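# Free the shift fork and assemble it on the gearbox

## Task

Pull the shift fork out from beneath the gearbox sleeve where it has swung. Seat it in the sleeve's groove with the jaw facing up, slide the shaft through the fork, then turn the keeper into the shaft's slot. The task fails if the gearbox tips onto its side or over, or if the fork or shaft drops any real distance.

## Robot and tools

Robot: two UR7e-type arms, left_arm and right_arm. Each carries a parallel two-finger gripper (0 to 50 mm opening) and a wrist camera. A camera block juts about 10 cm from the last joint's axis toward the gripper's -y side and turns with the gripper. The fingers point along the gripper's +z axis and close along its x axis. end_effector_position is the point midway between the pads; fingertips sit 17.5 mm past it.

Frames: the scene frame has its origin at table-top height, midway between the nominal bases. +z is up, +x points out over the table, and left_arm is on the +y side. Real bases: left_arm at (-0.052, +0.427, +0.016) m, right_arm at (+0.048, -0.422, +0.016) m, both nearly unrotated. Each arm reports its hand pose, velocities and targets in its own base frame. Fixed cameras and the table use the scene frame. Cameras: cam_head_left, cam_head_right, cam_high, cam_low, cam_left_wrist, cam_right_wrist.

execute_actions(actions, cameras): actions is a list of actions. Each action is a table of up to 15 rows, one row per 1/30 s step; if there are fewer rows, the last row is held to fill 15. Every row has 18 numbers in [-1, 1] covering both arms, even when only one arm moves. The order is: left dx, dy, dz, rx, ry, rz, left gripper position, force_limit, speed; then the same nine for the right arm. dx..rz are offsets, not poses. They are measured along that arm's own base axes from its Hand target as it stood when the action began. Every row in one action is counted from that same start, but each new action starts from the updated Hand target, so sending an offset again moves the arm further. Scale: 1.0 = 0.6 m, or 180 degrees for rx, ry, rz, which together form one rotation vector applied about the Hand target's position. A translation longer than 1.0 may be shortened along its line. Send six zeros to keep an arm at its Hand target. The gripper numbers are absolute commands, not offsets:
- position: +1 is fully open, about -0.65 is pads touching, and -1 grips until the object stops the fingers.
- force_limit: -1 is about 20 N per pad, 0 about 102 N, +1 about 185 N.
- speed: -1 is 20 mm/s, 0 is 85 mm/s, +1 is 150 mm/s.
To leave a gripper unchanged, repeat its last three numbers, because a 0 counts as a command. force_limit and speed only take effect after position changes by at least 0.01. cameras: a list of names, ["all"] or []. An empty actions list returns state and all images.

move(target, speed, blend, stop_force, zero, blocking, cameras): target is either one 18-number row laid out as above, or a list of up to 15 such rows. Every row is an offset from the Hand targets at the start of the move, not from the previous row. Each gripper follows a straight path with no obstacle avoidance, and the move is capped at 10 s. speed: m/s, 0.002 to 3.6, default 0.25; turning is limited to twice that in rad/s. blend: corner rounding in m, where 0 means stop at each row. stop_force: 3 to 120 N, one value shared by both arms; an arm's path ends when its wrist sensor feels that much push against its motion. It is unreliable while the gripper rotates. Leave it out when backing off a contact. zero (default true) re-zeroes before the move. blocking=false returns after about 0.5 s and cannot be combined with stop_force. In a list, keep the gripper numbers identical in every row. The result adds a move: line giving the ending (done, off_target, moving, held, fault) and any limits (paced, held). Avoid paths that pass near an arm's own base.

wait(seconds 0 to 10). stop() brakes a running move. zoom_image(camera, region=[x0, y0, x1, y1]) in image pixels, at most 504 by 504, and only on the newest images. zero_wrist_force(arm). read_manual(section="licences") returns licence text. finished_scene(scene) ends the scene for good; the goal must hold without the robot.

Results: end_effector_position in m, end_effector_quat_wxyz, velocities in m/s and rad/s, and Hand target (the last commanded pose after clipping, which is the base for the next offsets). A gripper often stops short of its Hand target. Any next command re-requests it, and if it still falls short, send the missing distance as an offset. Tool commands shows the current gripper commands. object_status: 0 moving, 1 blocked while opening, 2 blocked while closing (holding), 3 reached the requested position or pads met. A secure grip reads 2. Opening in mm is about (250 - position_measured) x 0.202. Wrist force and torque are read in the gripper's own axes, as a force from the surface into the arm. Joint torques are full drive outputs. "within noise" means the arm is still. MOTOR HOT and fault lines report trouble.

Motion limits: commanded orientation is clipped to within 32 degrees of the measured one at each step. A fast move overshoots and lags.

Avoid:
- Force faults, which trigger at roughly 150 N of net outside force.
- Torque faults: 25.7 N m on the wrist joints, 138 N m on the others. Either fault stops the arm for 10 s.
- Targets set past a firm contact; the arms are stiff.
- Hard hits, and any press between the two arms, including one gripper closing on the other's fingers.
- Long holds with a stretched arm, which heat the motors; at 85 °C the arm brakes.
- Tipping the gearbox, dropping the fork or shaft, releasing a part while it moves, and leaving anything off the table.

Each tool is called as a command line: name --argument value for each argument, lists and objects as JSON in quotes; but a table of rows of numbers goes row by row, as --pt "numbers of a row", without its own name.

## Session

execute_actions --actions '[]'

Scene clock: 0.00 s.
left_arm: end_effector_position=(+0.4053, +0.1316, +0.2723) position_measured=3 object_status=3 end_effector_quat_wxyz=(+0.638, -0.575, -0.496, -0.124) | right_arm: end_effector_position=(+0.5790, -0.3825, +0.1018) position_measured=3 object_status=3 end_effector_quat_wxyz=(+0.384, +0.722, +0.496, -0.292)
Joint positions: left_arm=[-0.418 -1.227 1.627 -0.591 -0.946 -0.79] | right_arm=[3.09 -2.13 -1.816 -0.76 0.565 0.312]
Joint velocities: within noise
Joint torques (N m): no reading
Wrist force (N): no reading
Wrist torque (N m): no reading
Wrist force, peak (N): no reading
Hand target: left_arm +0.4053, +0.1316, +0.2723; +0.638, -0.575, -0.496, -0.124 | right_arm +0.5790, -0.3825, +0.1018; +0.384, +0.722, +0.496, -0.292
Tool commands: left_gripper/position=+1.0 left_gripper/force_limit=+1.0 left_gripper/speed=+1.0 right_gripper/position=+1.0 right_gripper/force_limit=+1.0 right_gripper/speed=+1.0
camera_calibration:
cam_left_wrist: T_world_to_cam=[[0.472366, 0.400711, 0.785048, -0.449863], [0.861101, -0.0197434, -0.50805, -0.196832], [-0.188082, 0.915992, -0.354379, 0.187655], [0, 0, 0, 1]] pos_world=[0.417287, 0.00448846, 0.319665]
cam_right_wrist: T_world_to_cam=[[0.323629, 0.481525, -0.814493, 0.0891313], [0.906862, 0.0877281, 0.412195, -0.513014], [0.269936, -0.872031, -0.408285, -0.317265], [0, 0, 0, 1]] pos_world=[0.522028, -0.274578, 0.154524]

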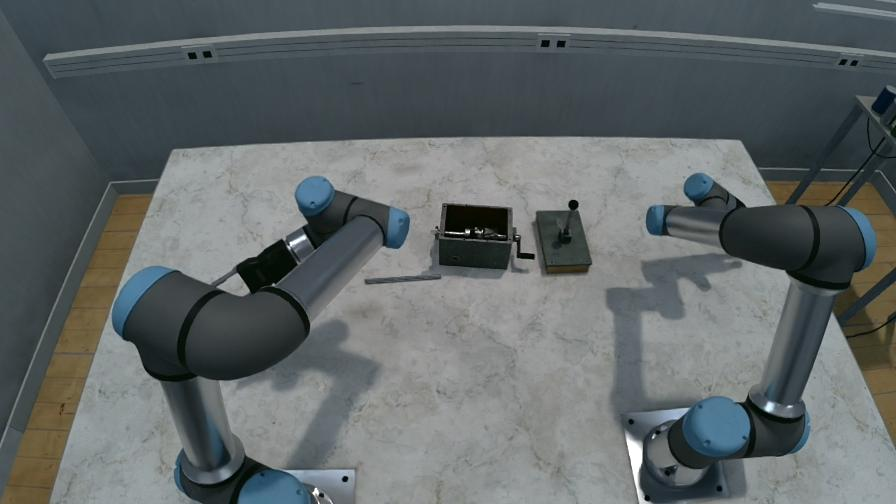

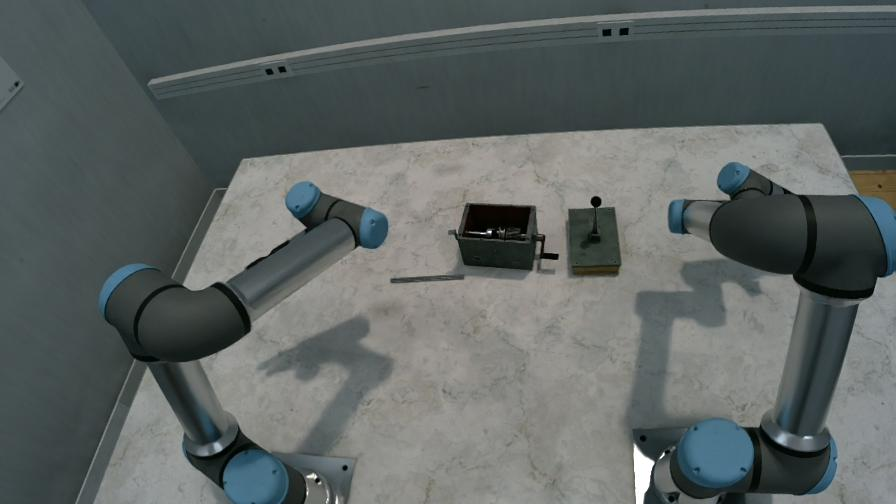

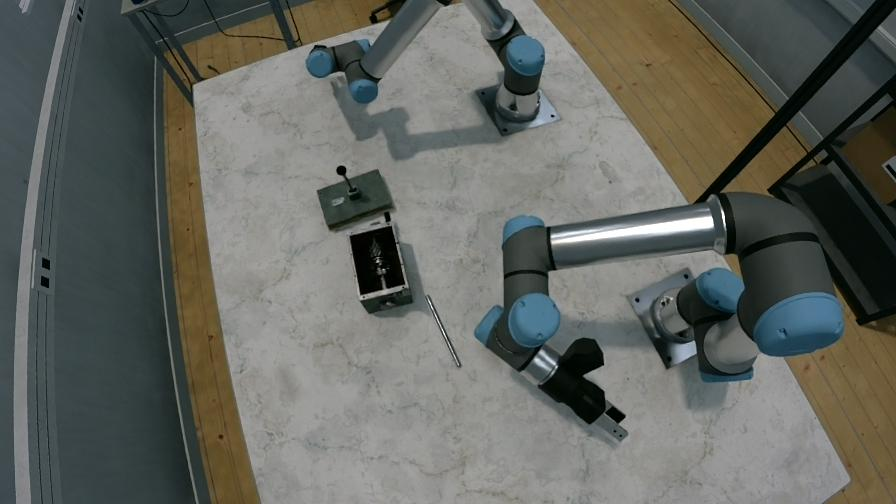

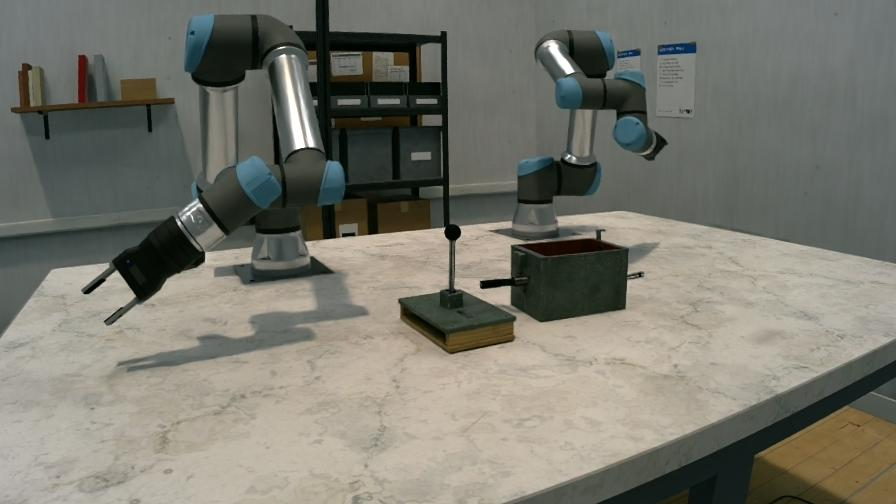

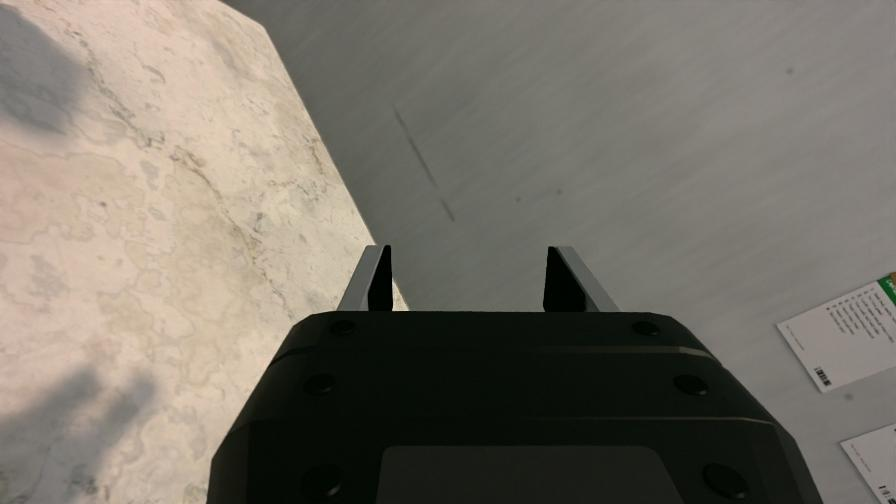

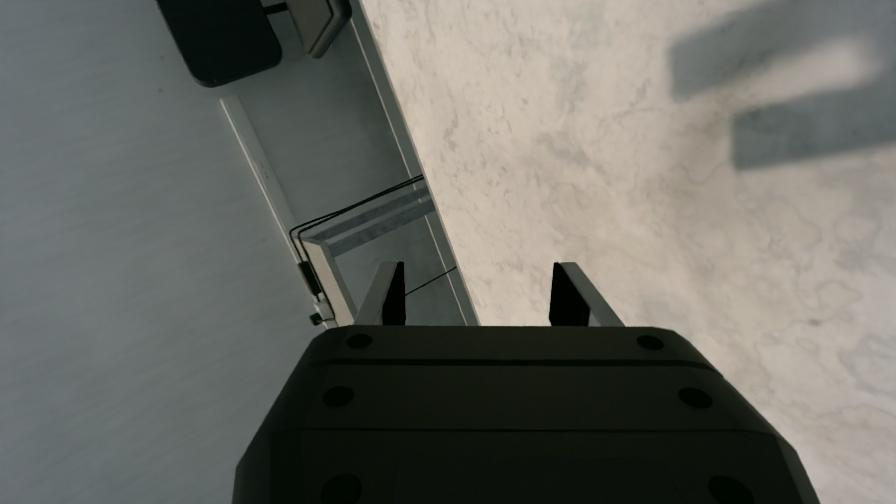

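zoom_image --camera "cam_head_left" --region '[350, 190, 610, 300]'

zoom_image --camera "cam_high" --region '[310, 160, 490, 380]'

zoom_image --camera "cam_head_right" --region '[380, 190, 640, 300]'

zoom_image --camera "cam_low" --region '[380, 210, 660, 370]'

Scaled by 1.938 from the camera's 896x504 image, which has a finer 1280x720 frame.

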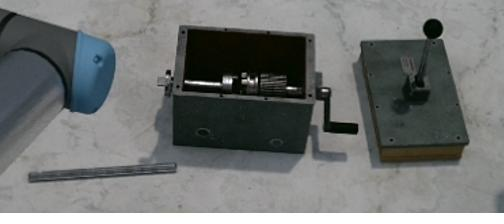

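Scaled by 2.291 from the camera's 896x504 image, which has a finer 1280x720 frame.

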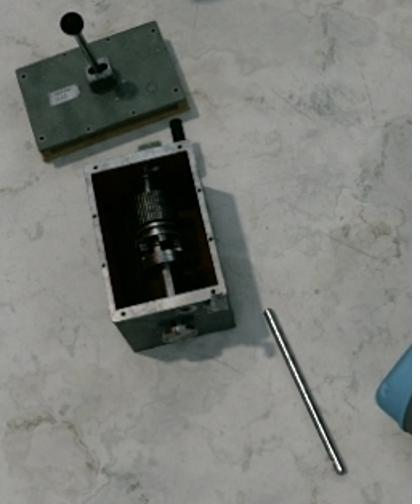

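Scaled by 1.938 from the camera's 896x504 image, which has a finer 1280x720 frame.

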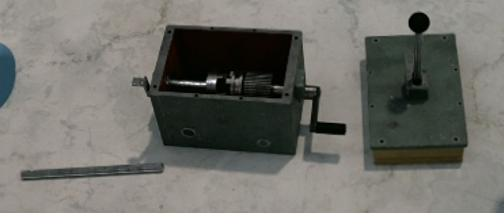

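Scaled by 1.800 from the camera's 896x504 image, which has a finer 1280x720 frame.

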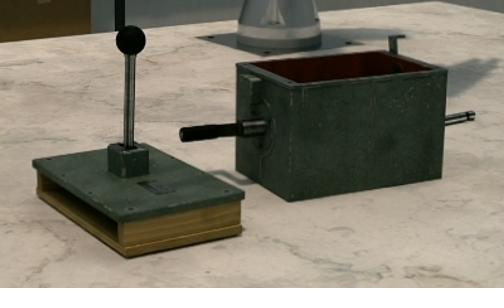

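move --target '[0.3362,-0.536,-0.1872,-0.476,0.0881,-0.3655,0.5,-0.3,-0.5,0.05,0.804,0.4167,-0.0626,-0.197,-0.4057,0.0,0.2,-0.5]' --speed 0.4 --cameras '["cam_left_wrist"]'

Scene clock: 6.13 s.
left_arm: end_effector_position=(+0.6070, -0.1900, +0.1600) position_measured=78 object_status=3 end_effector_quat_wxyz=(+0.000, +1.000, +0.008, +0.000) | right_arm: end_effector_position=(+0.6073, +0.0994, +0.3506) position_measured=152 object_status=3 end_effector_quat_wxyz=(+0.309, +0.910, -0.169, -0.220)
Joint positions: left_arm=[-0.514 -1.196 1.559 -1.934 -1.571 1.04] | right_arm=[3.612 -2.555 -0.035 -2.879 1.364 2.491]
Joint torques (N m): left_arm=[7.56 -29.89 -31.23 -4.63 -1.42 2.03] | right_arm=[1.97 65.79 30.07 1.69 1.2 2.69]
Wrist force (N): left_arm=[0.7 -1.3 -0.7] | right_arm=[-0.9 -1.2 0.8]
Wrist torque (N m): left_arm=[0.04 -0.30 -0.33] | right_arm=[-0.12 0.12 0.11]
Wrist force, peak (N): left_arm=[0.9 -1.5 -0.8] | right_arm=[0.7 -4.2 2.2]
Hand target: left_arm +0.6070, -0.1900, +0.1600; +0.000, +1.000, +0.008, +0.000 | right_arm +0.6090, +0.0999, +0.3518; +0.325, +0.883, -0.182, -0.284
Off the commanded pose: left_arm 0.000 m, 0 deg | right_arm 0.002 m, 8 deg.
elbow stopped short (right arm): the move would have taken joint 3 (elbow) straighter than the controller allows.
move: off_target (right_arm)
camera_calibration:
cam_left_wrist: T_world_to_cam=[[0.999512, 0.0298683, 0.00914454, -0.59447], [0.0245444, -0.93204, 0.361524, -0.238608], [0.0193212, -0.361124, -0.932318, 0.2043], [0, 0, 0, 1]] pos_world=[0.596089, -0.130859, 0.282171]
Images, in order (width x height): cam_left_wrist 896x504.

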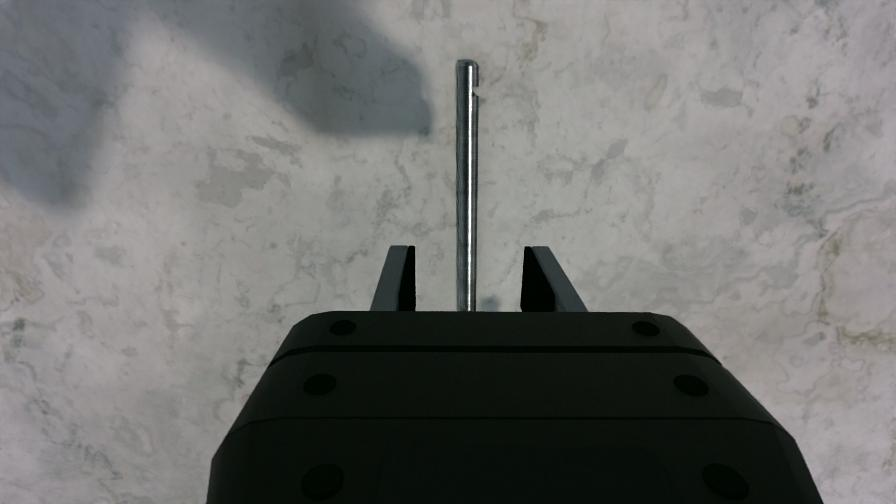

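zoom_image --camera "cam_left_wrist" --region '[430, 45, 510, 125]'

move --pt "0 0 0 0 0 0 0.5 -0.3 -0.5 0.018 0.167 -0.087 -0.037 -0.118 -0.243 0.0 0.2 -0.5" --pt "0 0 0 0 0 0 0.5 -0.3 -0.5 0.0633 0.5335 -0.153 -0.0623 -0.1967 -0.4059 0.0 0.2 -0.5" --speed 0.3 --blend 0.03 --cameras '["cam_right_wrist"]'

Scaled by 6.300 from the camera's 896x504 image, which has a finer 1280x720 frame.

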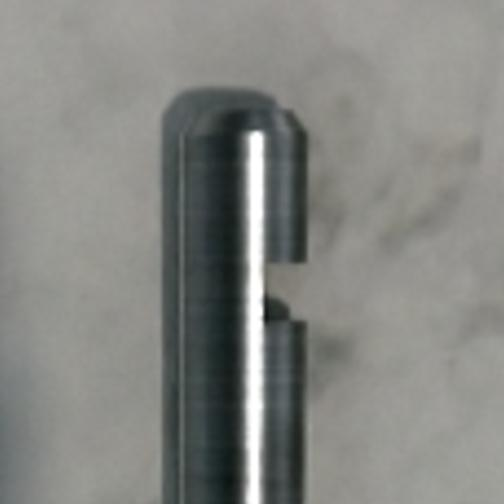

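Scene clock: 9.80 s.
left_arm: end_effector_position=(+0.6070, -0.1900, +0.1600) position_measured=78 object_status=3 end_effector_quat_wxyz=(+0.000, +1.000, +0.008, +0.000) | right_arm: end_effector_position=(+0.6470, +0.4200, +0.2600) position_measured=152 object_status=3 end_effector_quat_wxyz=(-0.107, -0.612, +0.772, +0.138)
Joint positions: left_arm=[-0.514 -1.196 1.559 -1.934 -1.571 1.04] | right_arm=[3.8 -2.578 -0.21 -2.149 1.843 3.999]
Joint torques (N m): left_arm=[7.78 -29.74 -31.06 -4.44 -1.34 2.05] | right_arm=[7.01 68.89 13.44 3.54 -1.09 2.62]
Wrist force (N): left_arm=[0.3 -1.3 -0.7] | right_arm=[-0.8 -0.6 0.1]
Wrist torque (N m): left_arm=[0.03 -0.23 -0.33] | right_arm=[0.03 0.17 0.16]
Wrist force, peak (N): left_arm=[0.6 -1.9 -0.9] | right_arm=[-2.6 -0.2 0.4]
Hand target: left_arm +0.6070, -0.1900, +0.1600; +0.000, +1.000, +0.008, +0.000 | right_arm +0.6470, +0.4200, +0.2600; -0.107, -0.612, +0.772, +0.138
Off the commanded pose: left_arm 0.000 m, 0 deg | right_arm 0.000 m, 0 deg.
elbow stopped short (right arm): the move would have taken joint 3 (elbow) straighter than the controller allows.
move: done
camera_calibration:
cam_right_wrist: T_world_to_cam=[[-0.222064, -0.97474, -0.0238585, 0.568687], [-0.755839, 0.156633, 0.635747, 0.27841], [-0.615951, 0.159209, -0.771529, 0.663277], [0, 0, 0, 1]] pos_world=[0.745263, 0.405114, 0.348307]
Images, in order (width x height): cam_right_wrist 896x504.

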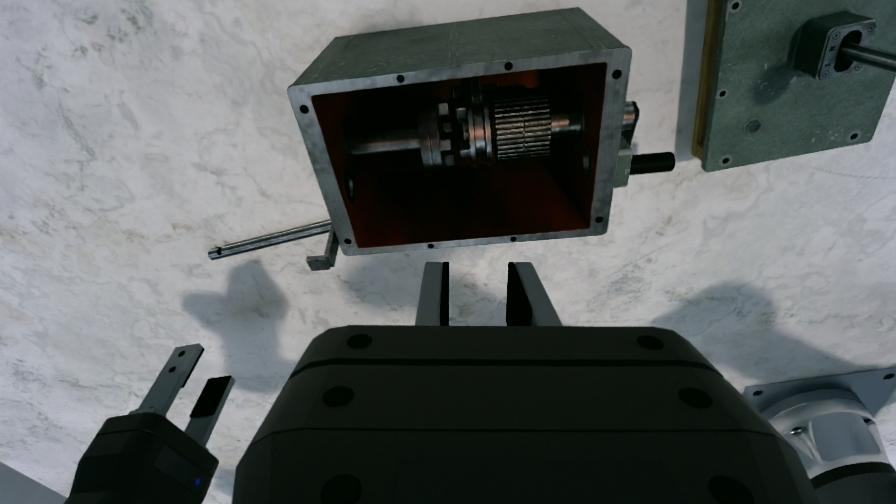

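zoom_image --camera "cam_right_wrist" --region '[280, 0, 660, 260]'

zoom_image --camera "cam_right_wrist" --region '[400, 60, 580, 180]'

Scaled by 1.326 from the camera's 896x504 image, which has a finer 1280x720 frame.

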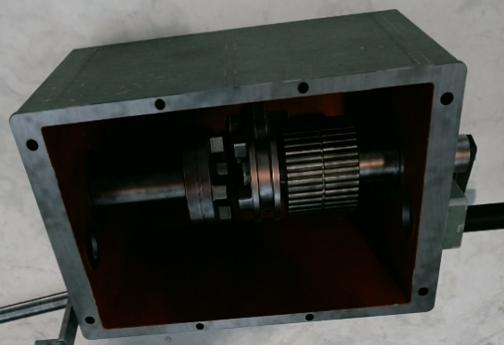

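Scaled by 2.800 from the camera's 896x504 image, which has a finer 1280x720 frame.

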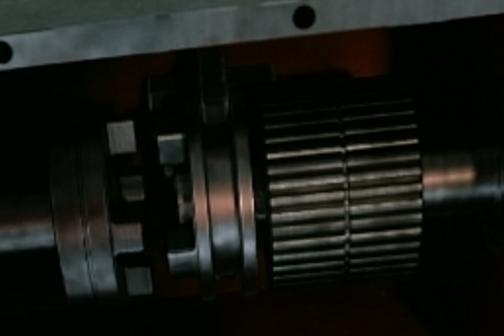

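move --pt "0 0 0 0 0 0 0.5 -0.3 -0.5 -0.078 0 0.017 0.0676 -0.105 0.5117 0.0 0.2 -0.5" --pt "0 0 0 0 0 0 0.5 -0.3 -0.5 -0.163 0.008 -0.133 -0.1659 0.0312 -0.9508 0.0 0.2 -0.5" --speed 0.5 --blend 0.02 --cameras '["cam_right_wrist"]'

zoom_image --camera "cam_right_wrist" --region '[300, 0, 620, 260]'

Scene clock: 15.07 s.
left_arm: end_effector_position=(+0.6070, -0.1900, +0.1600) position_measured=78 object_status=3 end_effector_quat_wxyz=(+0.000, +1.000, +0.008, +0.000) | right_arm: end_effector_position=(+0.5492, +0.4248, +0.1802) position_measured=152 object_status=3 end_effector_quat_wxyz=(+0.000, +0.748, +0.663, +0.000)
Joint positions: left_arm=[-0.514 -1.196 1.559 -1.934 -1.571 1.04] | right_arm=[3.993 -2.066 -1.326 -1.321 1.571 0.972]
Joint torques (N m): left_arm=[7.29 -29.42 -30.88 -4.11 -1.45 1.98] | right_arm=[6.98 53.59 16.61 4.06 1.69 -2.41]
Wrist force (N): left_arm=[0.4 -1.2 -0.3] | right_arm=[-0.5 0.0 -0.7]
Wrist torque (N m): left_arm=[0.06 -0.25 -0.34] | right_arm=[0.13 0.13 0.22]
Wrist force, peak (N): left_arm=[0.3 -2.0 -0.6] | right_arm=[-0.7 0.4 -1.3]
Hand target: left_arm +0.6070, -0.1900, +0.1600; +0.000, +1.000, +0.008, +0.000 | right_arm +0.5492, +0.4248, +0.1802; +0.000, +0.748, +0.663, +0.000
Off the commanded pose: left_arm 0.000 m, 0 deg | right_arm 0.000 m, 0 deg.
move: done
camera_calibration:
cam_right_wrist: T_world_to_cam=[[0.107124, 0.994096, -0.0172568, -0.468564], [0.938658, -0.0953972, 0.331391, -0.514119], [0.327788, -0.0516981, -0.943336, 0.142923], [0, 0, 0, 1]] pos_world=[0.485928, 0.424141, 0.297113]
Images, in order (width x height): cam_right_wrist 896x504.

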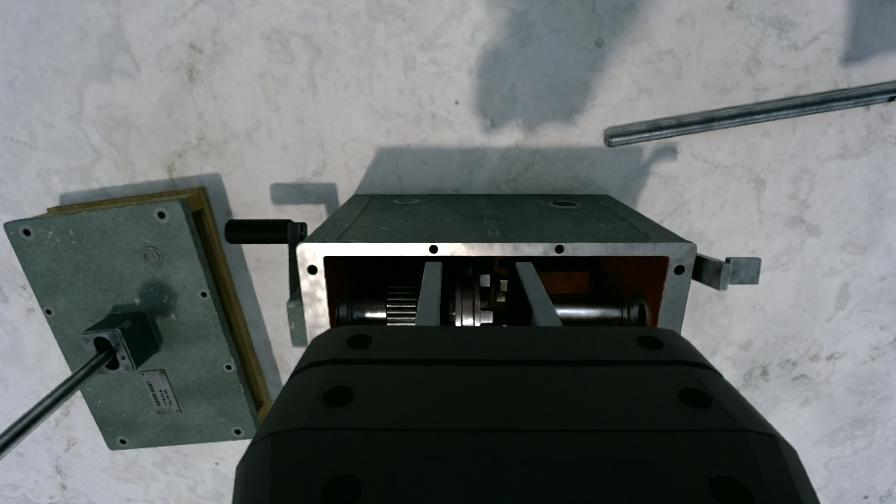

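Scaled by 1.575 from the camera's 896x504 image, which has a finer 1280x720 frame.

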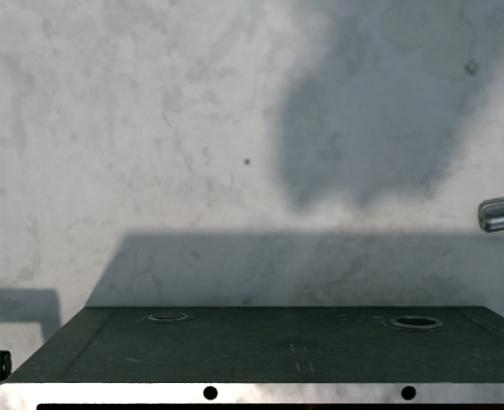

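move --pt "0 0 0 0 0 0 0.5 -0.3 -0.5 0 0 0.07 0 0 0.5 0.0 0.2 -0.5" --pt "0 0 0 0 0 0 0.5 -0.3 -0.5 -0.002 -0.008 0.0 -0.1724 0.0208 0.9848 0.0 0.2 -0.5" --speed 0.6 --blend 0.02 --cameras '["cam_right_wrist"]'

zoom_image --camera "cam_right_wrist" --region '[300, 0, 620, 260]'

Scene clock: 19.40 s.
left_arm: end_effector_position=(+0.6070, -0.1900, +0.1600) position_measured=78 object_status=3 end_effector_quat_wxyz=(+0.000, +1.000, +0.008, +0.000) | right_arm: end_effector_position=(+0.5479, +0.4200, +0.1802) position_measured=152 object_status=3 end_effector_quat_wxyz=(+0.115, -0.653, +0.737, -0.130)
Joint positions: left_arm=[-0.514 -1.196 1.559 -1.934 -1.571 1.04] | right_arm=[4.107 -1.945 -1.592 -1.007 1.263 -2.081]
Joint torques (N m): left_arm=[7.57 -29.66 -31.32 -3.79 -1.35 2] | right_arm=[-10.24 49.13 13.92 4.28 0.78 -2.53]
Wrist force (N): left_arm=[0.4 -1.2 -0.9] | right_arm=[-0.3 1.2 -1.3]
Wrist torque (N m): left_arm=[0.06 -0.25 -0.33] | right_arm=[0.29 0.15 0.17]
Wrist force, peak (N): left_arm=[0.5 -1.9 -0.8] | right_arm=[-0.4 1.5 -1.3]
Hand target: left_arm +0.6070, -0.1900, +0.1600; +0.000, +1.000, +0.008, +0.000 | right_arm +0.5480, +0.4200, +0.1802; +0.115, -0.653, +0.737, -0.130
Off the commanded pose: left_arm 0.000 m, 0 deg | right_arm 0.000 m, 0 deg.
move: done
camera_calibration:
cam_right_wrist: T_world_to_cam=[[-0.102011, -0.994713, -0.0118575, 0.485274], [-0.994705, 0.102145, -0.0113018, 0.524685], [0.0124532, 0.0106418, -0.999866, 0.299913], [0, 0, 0, 1]] pos_world=[0.567675, 0.425923, 0.311557]
Images, in order (width x height): cam_right_wrist 896x504.

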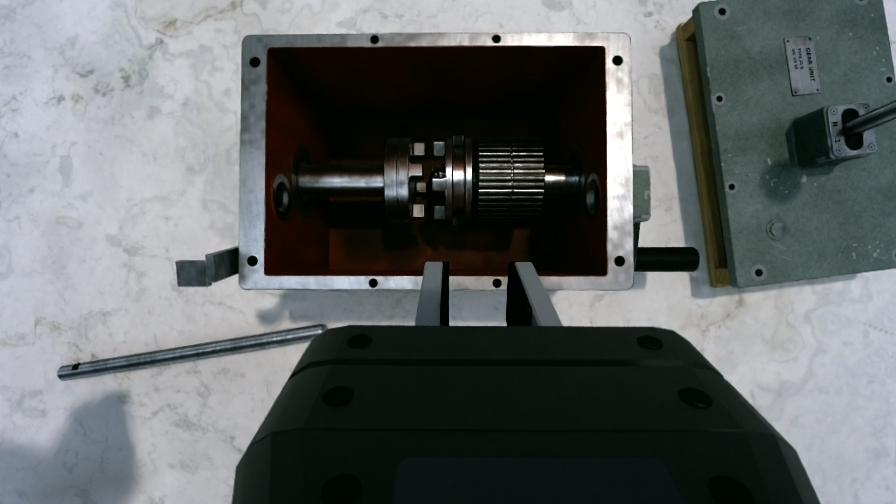

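Scaled by 1.575 from the camera's 896x504 image, which has a finer 1280x720 frame.

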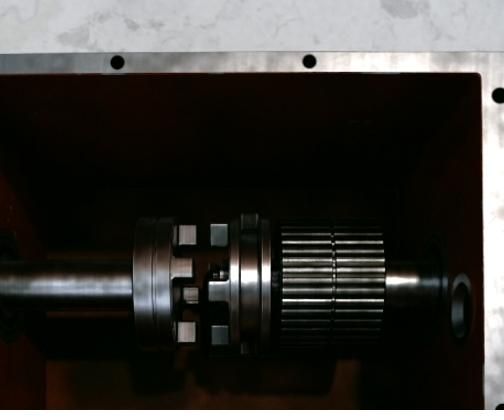

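zoom_image --camera "cam_right_wrist" --region '[400, 60, 520, 160]'

zoom_image --camera "cam_right_wrist" --region '[400, 130, 500, 260]'

Scaled by 4.200 from the camera's 896x504 image, which has a finer 1280x720 frame.

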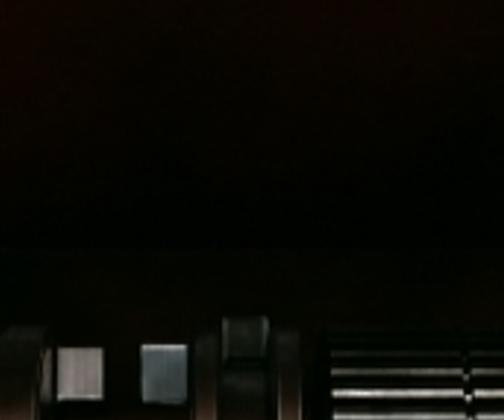

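Scaled by 3.877 from the camera's 896x504 image, which has a finer 1280x720 frame.

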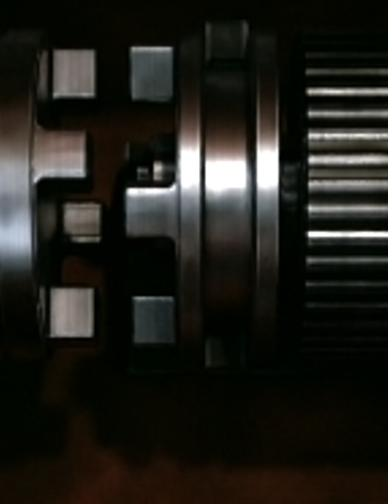

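move --target '[0,0,0,0,0,0,0.5,-0.3,-0.5,0.1233,0.01,0.03,0.0267,0.2207,0,0.0,0.2,-0.5]' --speed 0.4 --cameras '["cam_right_wrist"]'

zoom_image --camera "cam_right_wrist" --region '[380, 60, 560, 200]'

Scene clock: 22.13 s.
left_arm: end_effector_position=(+0.6070, -0.1900, +0.1600) position_measured=78 object_status=3 end_effector_quat_wxyz=(+0.000, +1.000, +0.008, +0.000) | right_arm: end_effector_position=(+0.6219, +0.4260, +0.1982) position_measured=152 object_status=3 end_effector_quat_wxyz=(-0.115, -0.653, +0.737, +0.130)
Joint positions: left_arm=[-0.514 -1.196 1.559 -1.934 -1.571 1.04] | right_arm=[3.834 -2.436 -0.634 -1.887 1.822 -2.36]
Joint torques (N m): left_arm=[7.02 -29.75 -31.32 -3.71 -1.36 2.01] | right_arm=[-9 48.55 33.58 0.92 2.07 -2.58]
Wrist force (N): left_arm=[0.7 -1.8 -0.8] | right_arm=[-1.0 -0.3 0.2]
Wrist torque (N m): left_arm=[-0.04 -0.30 -0.34] | right_arm=[0.05 0.19 0.26]
Wrist force, peak (N): left_arm=[0.1 -1.9 -0.7] | right_arm=[-0.3 2.6 -1.0]
Hand target: left_arm +0.6070, -0.1900, +0.1600; +0.000, +1.000, +0.008, +0.000 | right_arm +0.6219, +0.4260, +0.1982; -0.115, -0.653, +0.737, +0.130
Off the commanded pose: left_arm 0.000 m, 0 deg | right_arm 0.000 m, 0 deg.
move: done
camera_calibration:
cam_right_wrist: T_world_to_cam=[[-0.1138, -0.993286, -0.0207962, 0.507503], [-0.769562, 0.0748911, 0.634165, 0.34152], [-0.62835, 0.0881723, -0.772918, 0.637374], [0, 0, 0, 1]] pos_world=[0.721069, 0.42232, 0.286612]
Images, in order (width x height): cam_right_wrist 896x504.

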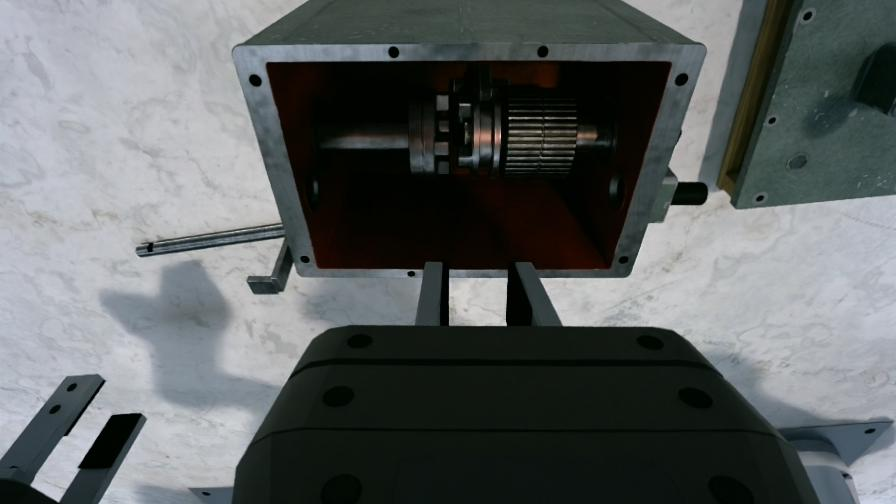

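Scaled by 2.800 from the camera's 896x504 image, which has a finer 1280x720 frame.

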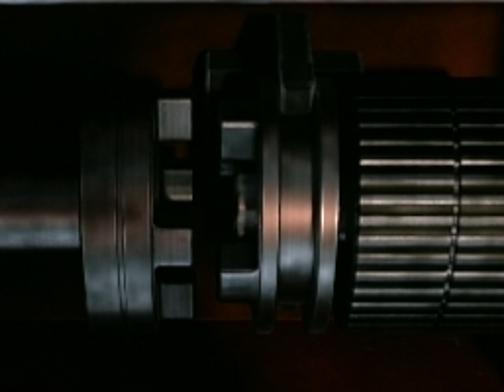

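zoom_image --camera "cam_right_wrist" --region '[440, 55, 520, 115]'

Scaled by 6.300 from the camera's 896x504 image, which has a finer 1280x720 frame.

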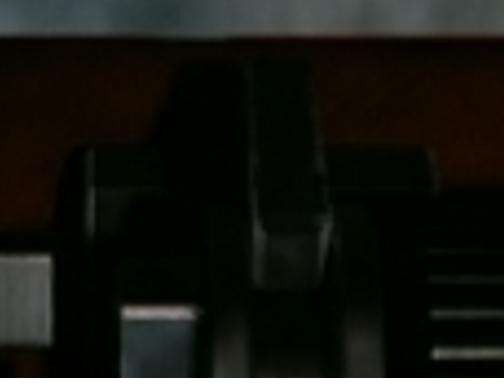

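move --target '[0,0,0,0,0,0,0.5,-0.3,-0.5,-0.0333,0,-0.12,0,0,0,0.0,0.2,-0.5]' --speed 0.25 --cameras '["cam_right_wrist"]'

zoom_image --camera "cam_right_wrist" --region '[360, 0, 600, 240]'

Scene clock: 24.03 s.
left_arm: end_effector_position=(+0.6070, -0.1900, +0.1600) position_measured=78 object_status=3 end_effector_quat_wxyz=(+0.000, +1.000, +0.008, +0.000) | right_arm: end_effector_position=(+0.6020, +0.4260, +0.1262) position_measured=152 object_status=3 end_effector_quat_wxyz=(-0.115, -0.653, +0.737, +0.130)
Joint positions: left_arm=[-0.514 -1.196 1.559 -1.934 -1.571 1.04] | right_arm=[3.85 -2.387 -0.908 -1.658 1.826 -2.344]
Joint torques (N m): left_arm=[7.36 -29.71 -30.72 -3.52 -1.27 2.04] | right_arm=[6.49 64.61 13.19 3.39 1.91 2.61]
Wrist force (N): left_arm=[0.4 -1.8 -0.6] | right_arm=[-0.8 -0.7 0.2]
Wrist torque (N m): left_arm=[-0.03 -0.24 -0.34] | right_arm=[-0.02 0.18 0.15]
Wrist force, peak (N): left_arm=[0.4 -1.9 -0.6] | right_arm=[-0.8 -0.9 2.2]
Hand target: left_arm +0.6070, -0.1900, +0.1600; +0.000, +1.000, +0.008, +0.000 | right_arm +0.6020, +0.4260, +0.1262; -0.115, -0.653, +0.737, +0.130
Off the commanded pose: left_arm 0.000 m, 0 deg | right_arm 0.000 m, 0 deg.
move: done
camera_calibration:
cam_right_wrist: T_world_to_cam=[[-0.113803, -0.993286, -0.0207969, 0.503745], [-0.769522, 0.0748867, 0.634214, 0.371766], [-0.628398, 0.0881788, -0.772878, 0.569319], [0, 0, 0, 1]] pos_world=[0.701169, 0.42232, 0.214711]
Images, in order (width x height): cam_right_wrist 896x504.

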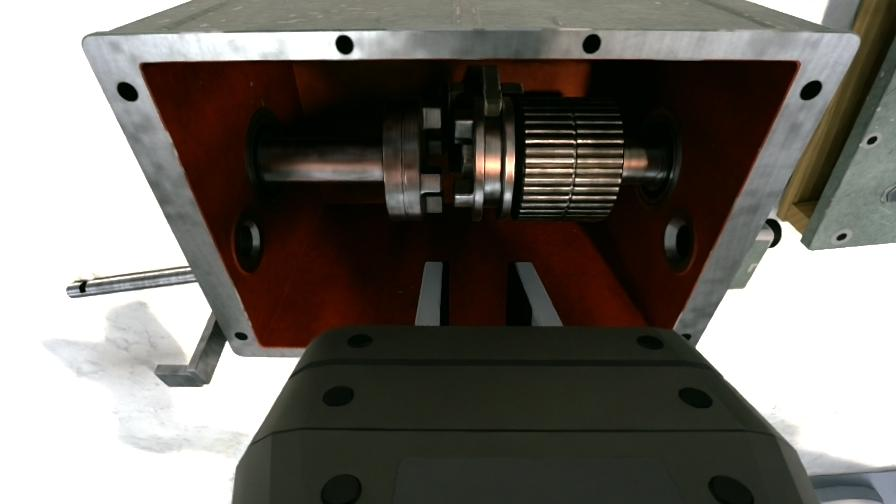

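Scaled by 2.100 from the camera's 896x504 image, which has a finer 1280x720 frame.

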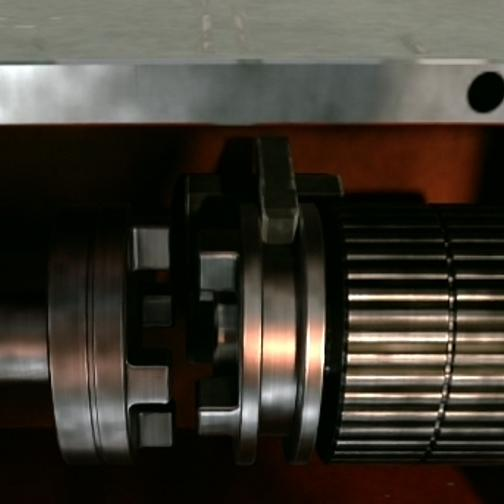

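zoom_image --camera "cam_right_wrist" --region '[430, 55, 540, 135]'

zoom_image --camera "cam_right_wrist" --region '[430, 130, 540, 240]'

Scaled by 4.582 from the camera's 896x504 image, which has a finer 1280x720 frame.

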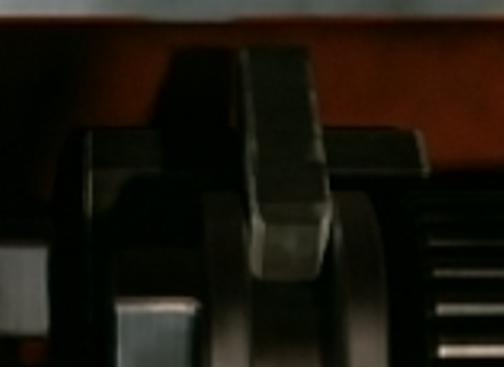

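Scaled by 4.582 from the camera's 896x504 image, which has a finer 1280x720 frame.

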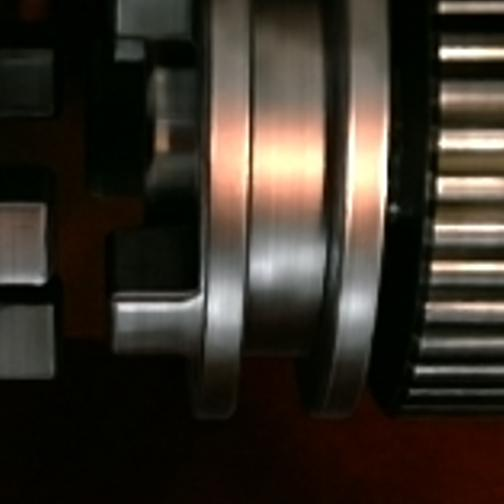

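move --pt "0 0 0 0 0 0 0.5 -0.3 -0.5 -0.035 -0.003 0.04 -0.0166 -0.138 0 0.0 0.2 -0.5" --pt "0 0 0 0 0 0 0.5 -0.3 -0.5 -0.0733 -0.0067 0.0 -0.0333 -0.2759 0 0.0 0.2 -0.5" --speed 0.35 --blend 0.02 --cameras '["cam_right_wrist"]'

zoom_image --camera "cam_right_wrist" --region '[420, 60, 540, 180]'

zoom_image --camera "cam_right_wrist" --region '[420, 140, 540, 260]'

Scene clock: 27.53 s.
left_arm: end_effector_position=(+0.6070, -0.1900, +0.1600) position_measured=78 object_status=3 end_effector_quat_wxyz=(+0.000, +1.000, +0.008, +0.000) | right_arm: end_effector_position=(+0.5580, +0.4220, +0.1263) position_measured=152 object_status=3 end_effector_quat_wxyz=(+0.172, -0.641, +0.723, -0.194)
Joint positions: left_arm=[-0.514 -1.196 1.559 -1.934 -1.571 1.04] | right_arm=[4.156 -2.002 -1.74 -0.73 1.101 -2.065]
Joint torques (N m): left_arm=[7.55 -29.99 -30.83 -3.31 -1.32 1.93] | right_arm=[8.71 30.52 12.03 4.38 -3.05 2.36]
Wrist force (N): left_arm=[0.3 -1.3 -0.6] | right_arm=[-0.6 1.5 -1.1]
Wrist torque (N m): left_arm=[0.05 -0.24 -0.33] | right_arm=[0.32 0.23 0.06]
Wrist force, peak (N): left_arm=[0.4 -2.2 -0.5] | right_arm=[-0.6 2.7 -1.0]
Hand target: left_arm +0.6070, -0.1900, +0.1600; +0.000, +1.000, +0.008, +0.000 | right_arm +0.5580, +0.4220, +0.1262; +0.172, -0.641, +0.723, -0.194
Off the commanded pose: left_arm 0.000 m, 0 deg | right_arm 0.000 m, 0 deg.
move: done
camera_calibration:
cam_right_wrist: T_world_to_cam=[[-0.100155, -0.994933, -0.00883626, 0.486281], [-0.977667, 0.100059, -0.184812, 0.547113], [0.184759, -0.00987096, -0.982734, 0.156196], [0, 0, 0, 1]] pos_world=[0.554739, 0.430615, 0.258909]
Images, in order (width x height): cam_right_wrist 896x504.

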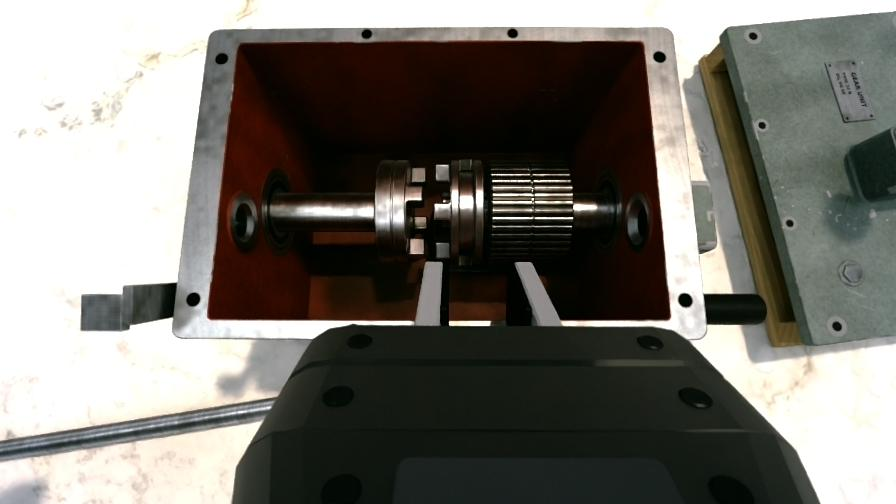

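Scaled by 4.200 from the camera's 896x504 image, which has a finer 1280x720 frame.

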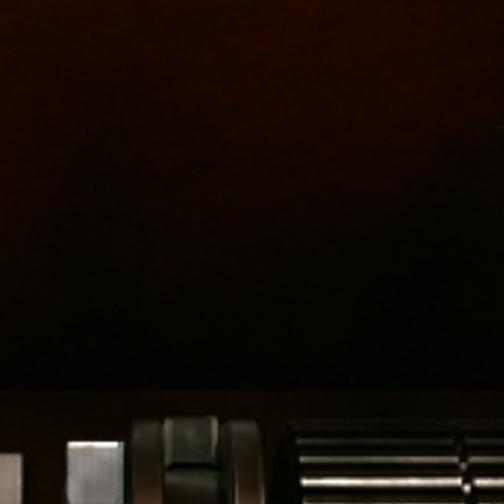

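Scaled by 4.200 from the camera's 896x504 image, which has a finer 1280x720 frame.

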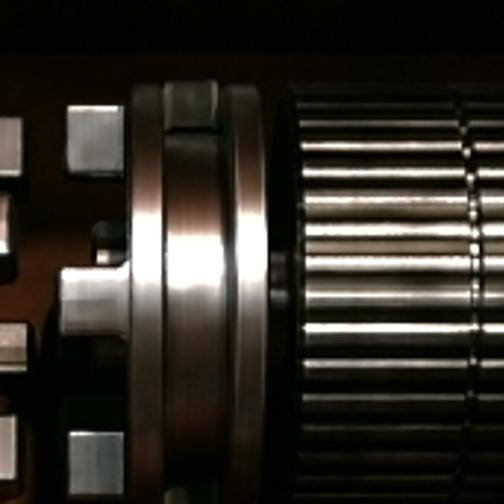

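zoom_image --camera "cam_right_wrist" --region '[435, 215, 515, 275]'

Scaled by 6.300 from the camera's 896x504 image, which has a finer 1280x720 frame.

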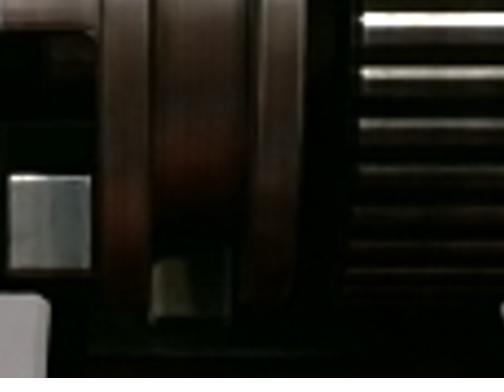

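zoom_image --camera "cam_right_wrist" --region '[430, 240, 530, 330]'

Scaled by 5.040 from the camera's 896x504 image, which has a finer 1280x720 frame.

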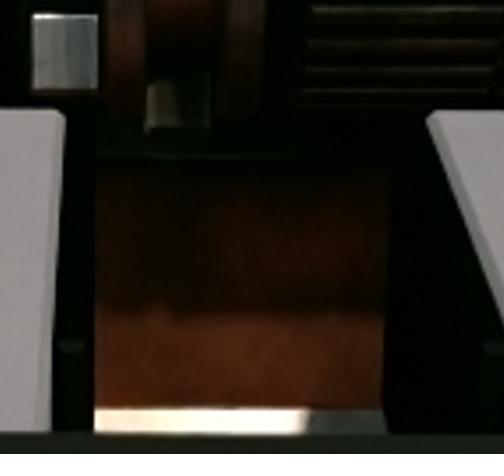

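move --target '[0,0,0,0,0,0,0.5,-0.3,-0.5,0.03,0.001,0.03,0.02,0.1655,0,0.2,-0.6,-0.5]' --speed 0.3 --cameras '["cam_right_wrist"]'

zoom_image --camera "cam_right_wrist" --region '[400, 120, 560, 330]'

Scene clock: 36.20 s.
left_arm: end_effector_position=(+0.6070, -0.1900, +0.1600) position_measured=78 object_status=3 end_effector_quat_wxyz=(+0.000, +1.000, +0.008, +0.000) | right_arm: end_effector_position=(+0.5760, +0.4226, +0.1442) position_measured=123 object_status=3 end_effector_quat_wxyz=(+0.000, -0.663, +0.748, +0.000)
Joint positions: left_arm=[-0.514 -1.196 1.559 -1.934 -1.571 1.04] | right_arm=[3.962 -2.137 -1.31 -1.264 1.571 -2.2]
Joint torques (N m): left_arm=[7.67 -29.71 -31.19 -3 -1.27 1.94] | right_arm=[-7.78 36.92 33.26 1.66 1.63 -2.42]
Wrist force (N): left_arm=[0.3 -1.6 -0.5] | right_arm=[-0.4 -0.1 -0.8]
Wrist torque (N m): left_arm=[0.00 -0.24 -0.34] | right_arm=[0.13 0.13 0.21]
Wrist force, peak (N): left_arm=[0.5 -1.8 -0.8] | right_arm=[-0.9 2.8 -1.2]
Hand target: left_arm +0.6070, -0.1900, +0.1600; +0.000, +1.000, +0.008, +0.000 | right_arm +0.5760, +0.4226, +0.1442; +0.000, -0.663, +0.748, +0.000
Off the commanded pose: left_arm 0.000 m, 0 deg | right_arm 0.000 m, 0 deg.
move: done
camera_calibration:
cam_right_wrist: T_world_to_cam=[[-0.1071, -0.994094, -0.0174977, 0.493685], [-0.938725, 0.0953044, 0.33123, 0.47319], [-0.327606, 0.0519002, -0.943388, 0.433765], [0, 0, 0, 1]] pos_world=[0.639172, 0.42316, 0.261113]
Images, in order (width x height): cam_right_wrist 896x504.

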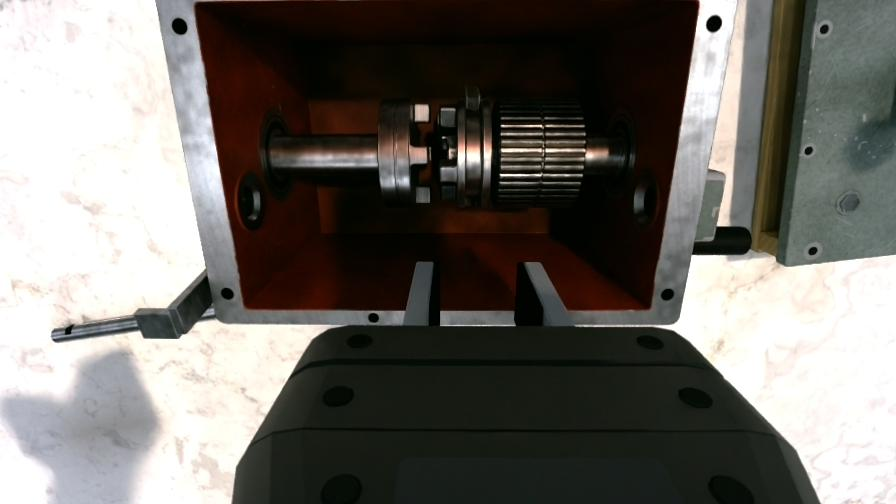

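Scaled by 2.400 from the camera's 896x504 image, which has a finer 1280x720 frame.

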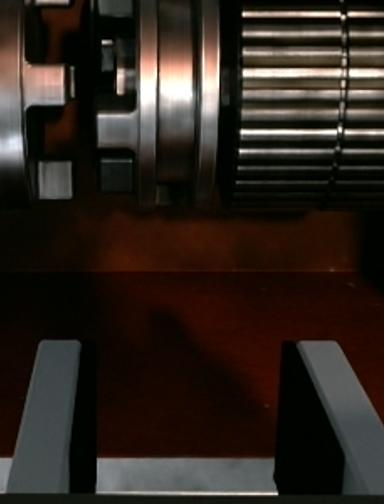

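move --target '[0,0,0,0,0,0,0.5,-0.3,-0.5,0,0,-0.09,0,0,0,0.2,-0.6,-0.5]' --speed 0.12

move --target '[0,0,0,0,0,0,0.5,-0.3,-0.5,0,0,-0.0545,0,0,0,0.2,-0.6,-0.5]' --speed 0.015 --stop_force 6 --cameras '["cam_right_wrist", "cam_high"]'

zoom_image --camera "cam_right_wrist" --region '[380, 80, 580, 330]'

Scene clock: 37.30 s.
left_arm: end_effector_position=(+0.6070, -0.1900, +0.1600) position_measured=78 object_status=3 end_effector_quat_wxyz=(+0.000, +1.000, +0.008, +0.000) | right_arm: end_effector_position=(+0.5760, +0.4226, +0.0903) position_measured=123 object_status=3 end_effector_quat_wxyz=(+0.000, -0.663, +0.748, +0.000)
Joint positions: left_arm=[-0.514 -1.196 1.559 -1.934 -1.571 1.04] | right_arm=[3.962 -2.183 -1.381 -1.147 1.571 -2.2]
Joint torques (N m): left_arm=[7.74 -29.16 -30.75 -2.89 -1.26 1.88] | right_arm=[-5.15 38.57 14.69 4.27 0.01 -2.27]
Wrist force (N): left_arm=[0.2 -1.4 -0.6] | right_arm=[-0.8 0.0 -0.7]
Wrist torque (N m): left_arm=[0.03 -0.22 -0.34] | right_arm=[0.13 0.20 0.21]
Wrist force, peak (N): left_arm=[0.2 -1.8 -1.0] | right_arm=[-0.7 -0.4 -2.6]
Hand target: left_arm +0.6070, -0.1900, +0.1600; +0.000, +1.000, +0.008, +0.000 | right_arm +0.5760, +0.4226, +0.0902; +0.000, -0.663, +0.748, +0.000
Off the commanded pose: left_arm 0.000 m, 0 deg | right_arm 0.000 m, 0 deg.
move: done

Scene clock: 40.27 s.
left_arm: end_effector_position=(+0.6070, -0.1900, +0.1600) position_measured=78 object_status=3 end_effector_quat_wxyz=(+0.000, +1.000, +0.008, +0.000) | right_arm: end_effector_position=(+0.5760, +0.4226, +0.0575) position_measured=123 object_status=3 end_effector_quat_wxyz=(+0.000, -0.663, +0.748, +0.000)
Joint positions: left_arm=[-0.514 -1.196 1.559 -1.934 -1.571 1.04] | right_arm=[3.962 -2.218 -1.415 -1.079 1.571 -2.2]
Joint torques (N m): left_arm=[7.3 -29.7 -30.97 -2.67 -1.24 1.94] | right_arm=[-1.63 38.89 12.93 3.84 -1.65 -2.49]
Wrist force (N): left_arm=[0.4 -1.5 -0.5] | right_arm=[-0.4 -0.2 -0.7]
Wrist torque (N m): left_arm=[0.00 -0.25 -0.33] | right_arm=[0.10 0.12 0.21]
Wrist force, peak (N): left_arm=[0.7 -2.0 -0.8] | right_arm=[-0.6 -0.1 -0.9]
Hand target: left_arm +0.6070, -0.1900, +0.1600; +0.000, +1.000, +0.008, +0.000 | right_arm +0.5760, +0.4226, +0.0575; +0.000, -0.663, +0.748, +0.000
Off the commanded pose: left_arm 0.000 m, 0 deg | right_arm 0.000 m, 0 deg.
move: done
camera_calibration:
cam_right_wrist: T_world_to_cam=[[-0.107097, -0.994095, -0.0174875, 0.492164], [-0.938694, 0.0952999, 0.331318, 0.501874], [-0.327695, 0.0518986, -0.943357, 0.352026], [0, 0, 0, 1]] pos_world=[0.639172, 0.42316, 0.174413]
Images, in order (width x height): cam_high 896x504, cam_right_wrist 896x504.

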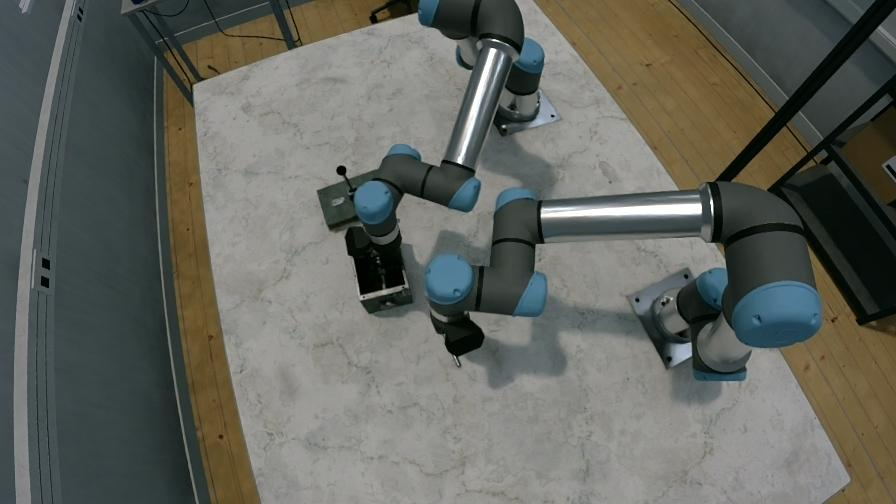

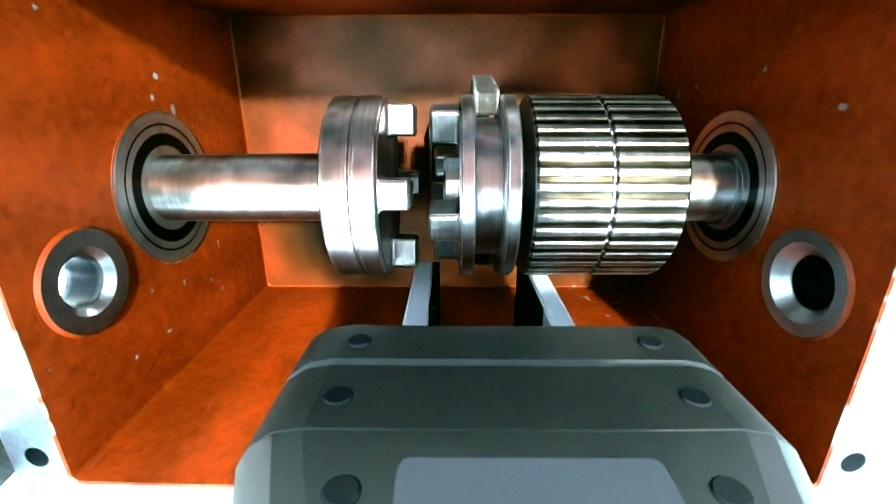

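Scaled by 2.016 from the camera's 896x504 image, which has a finer 1280x720 frame.

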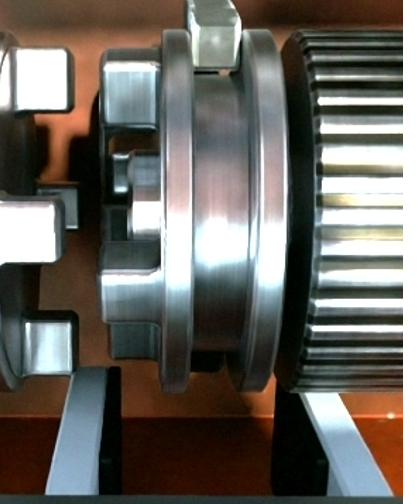

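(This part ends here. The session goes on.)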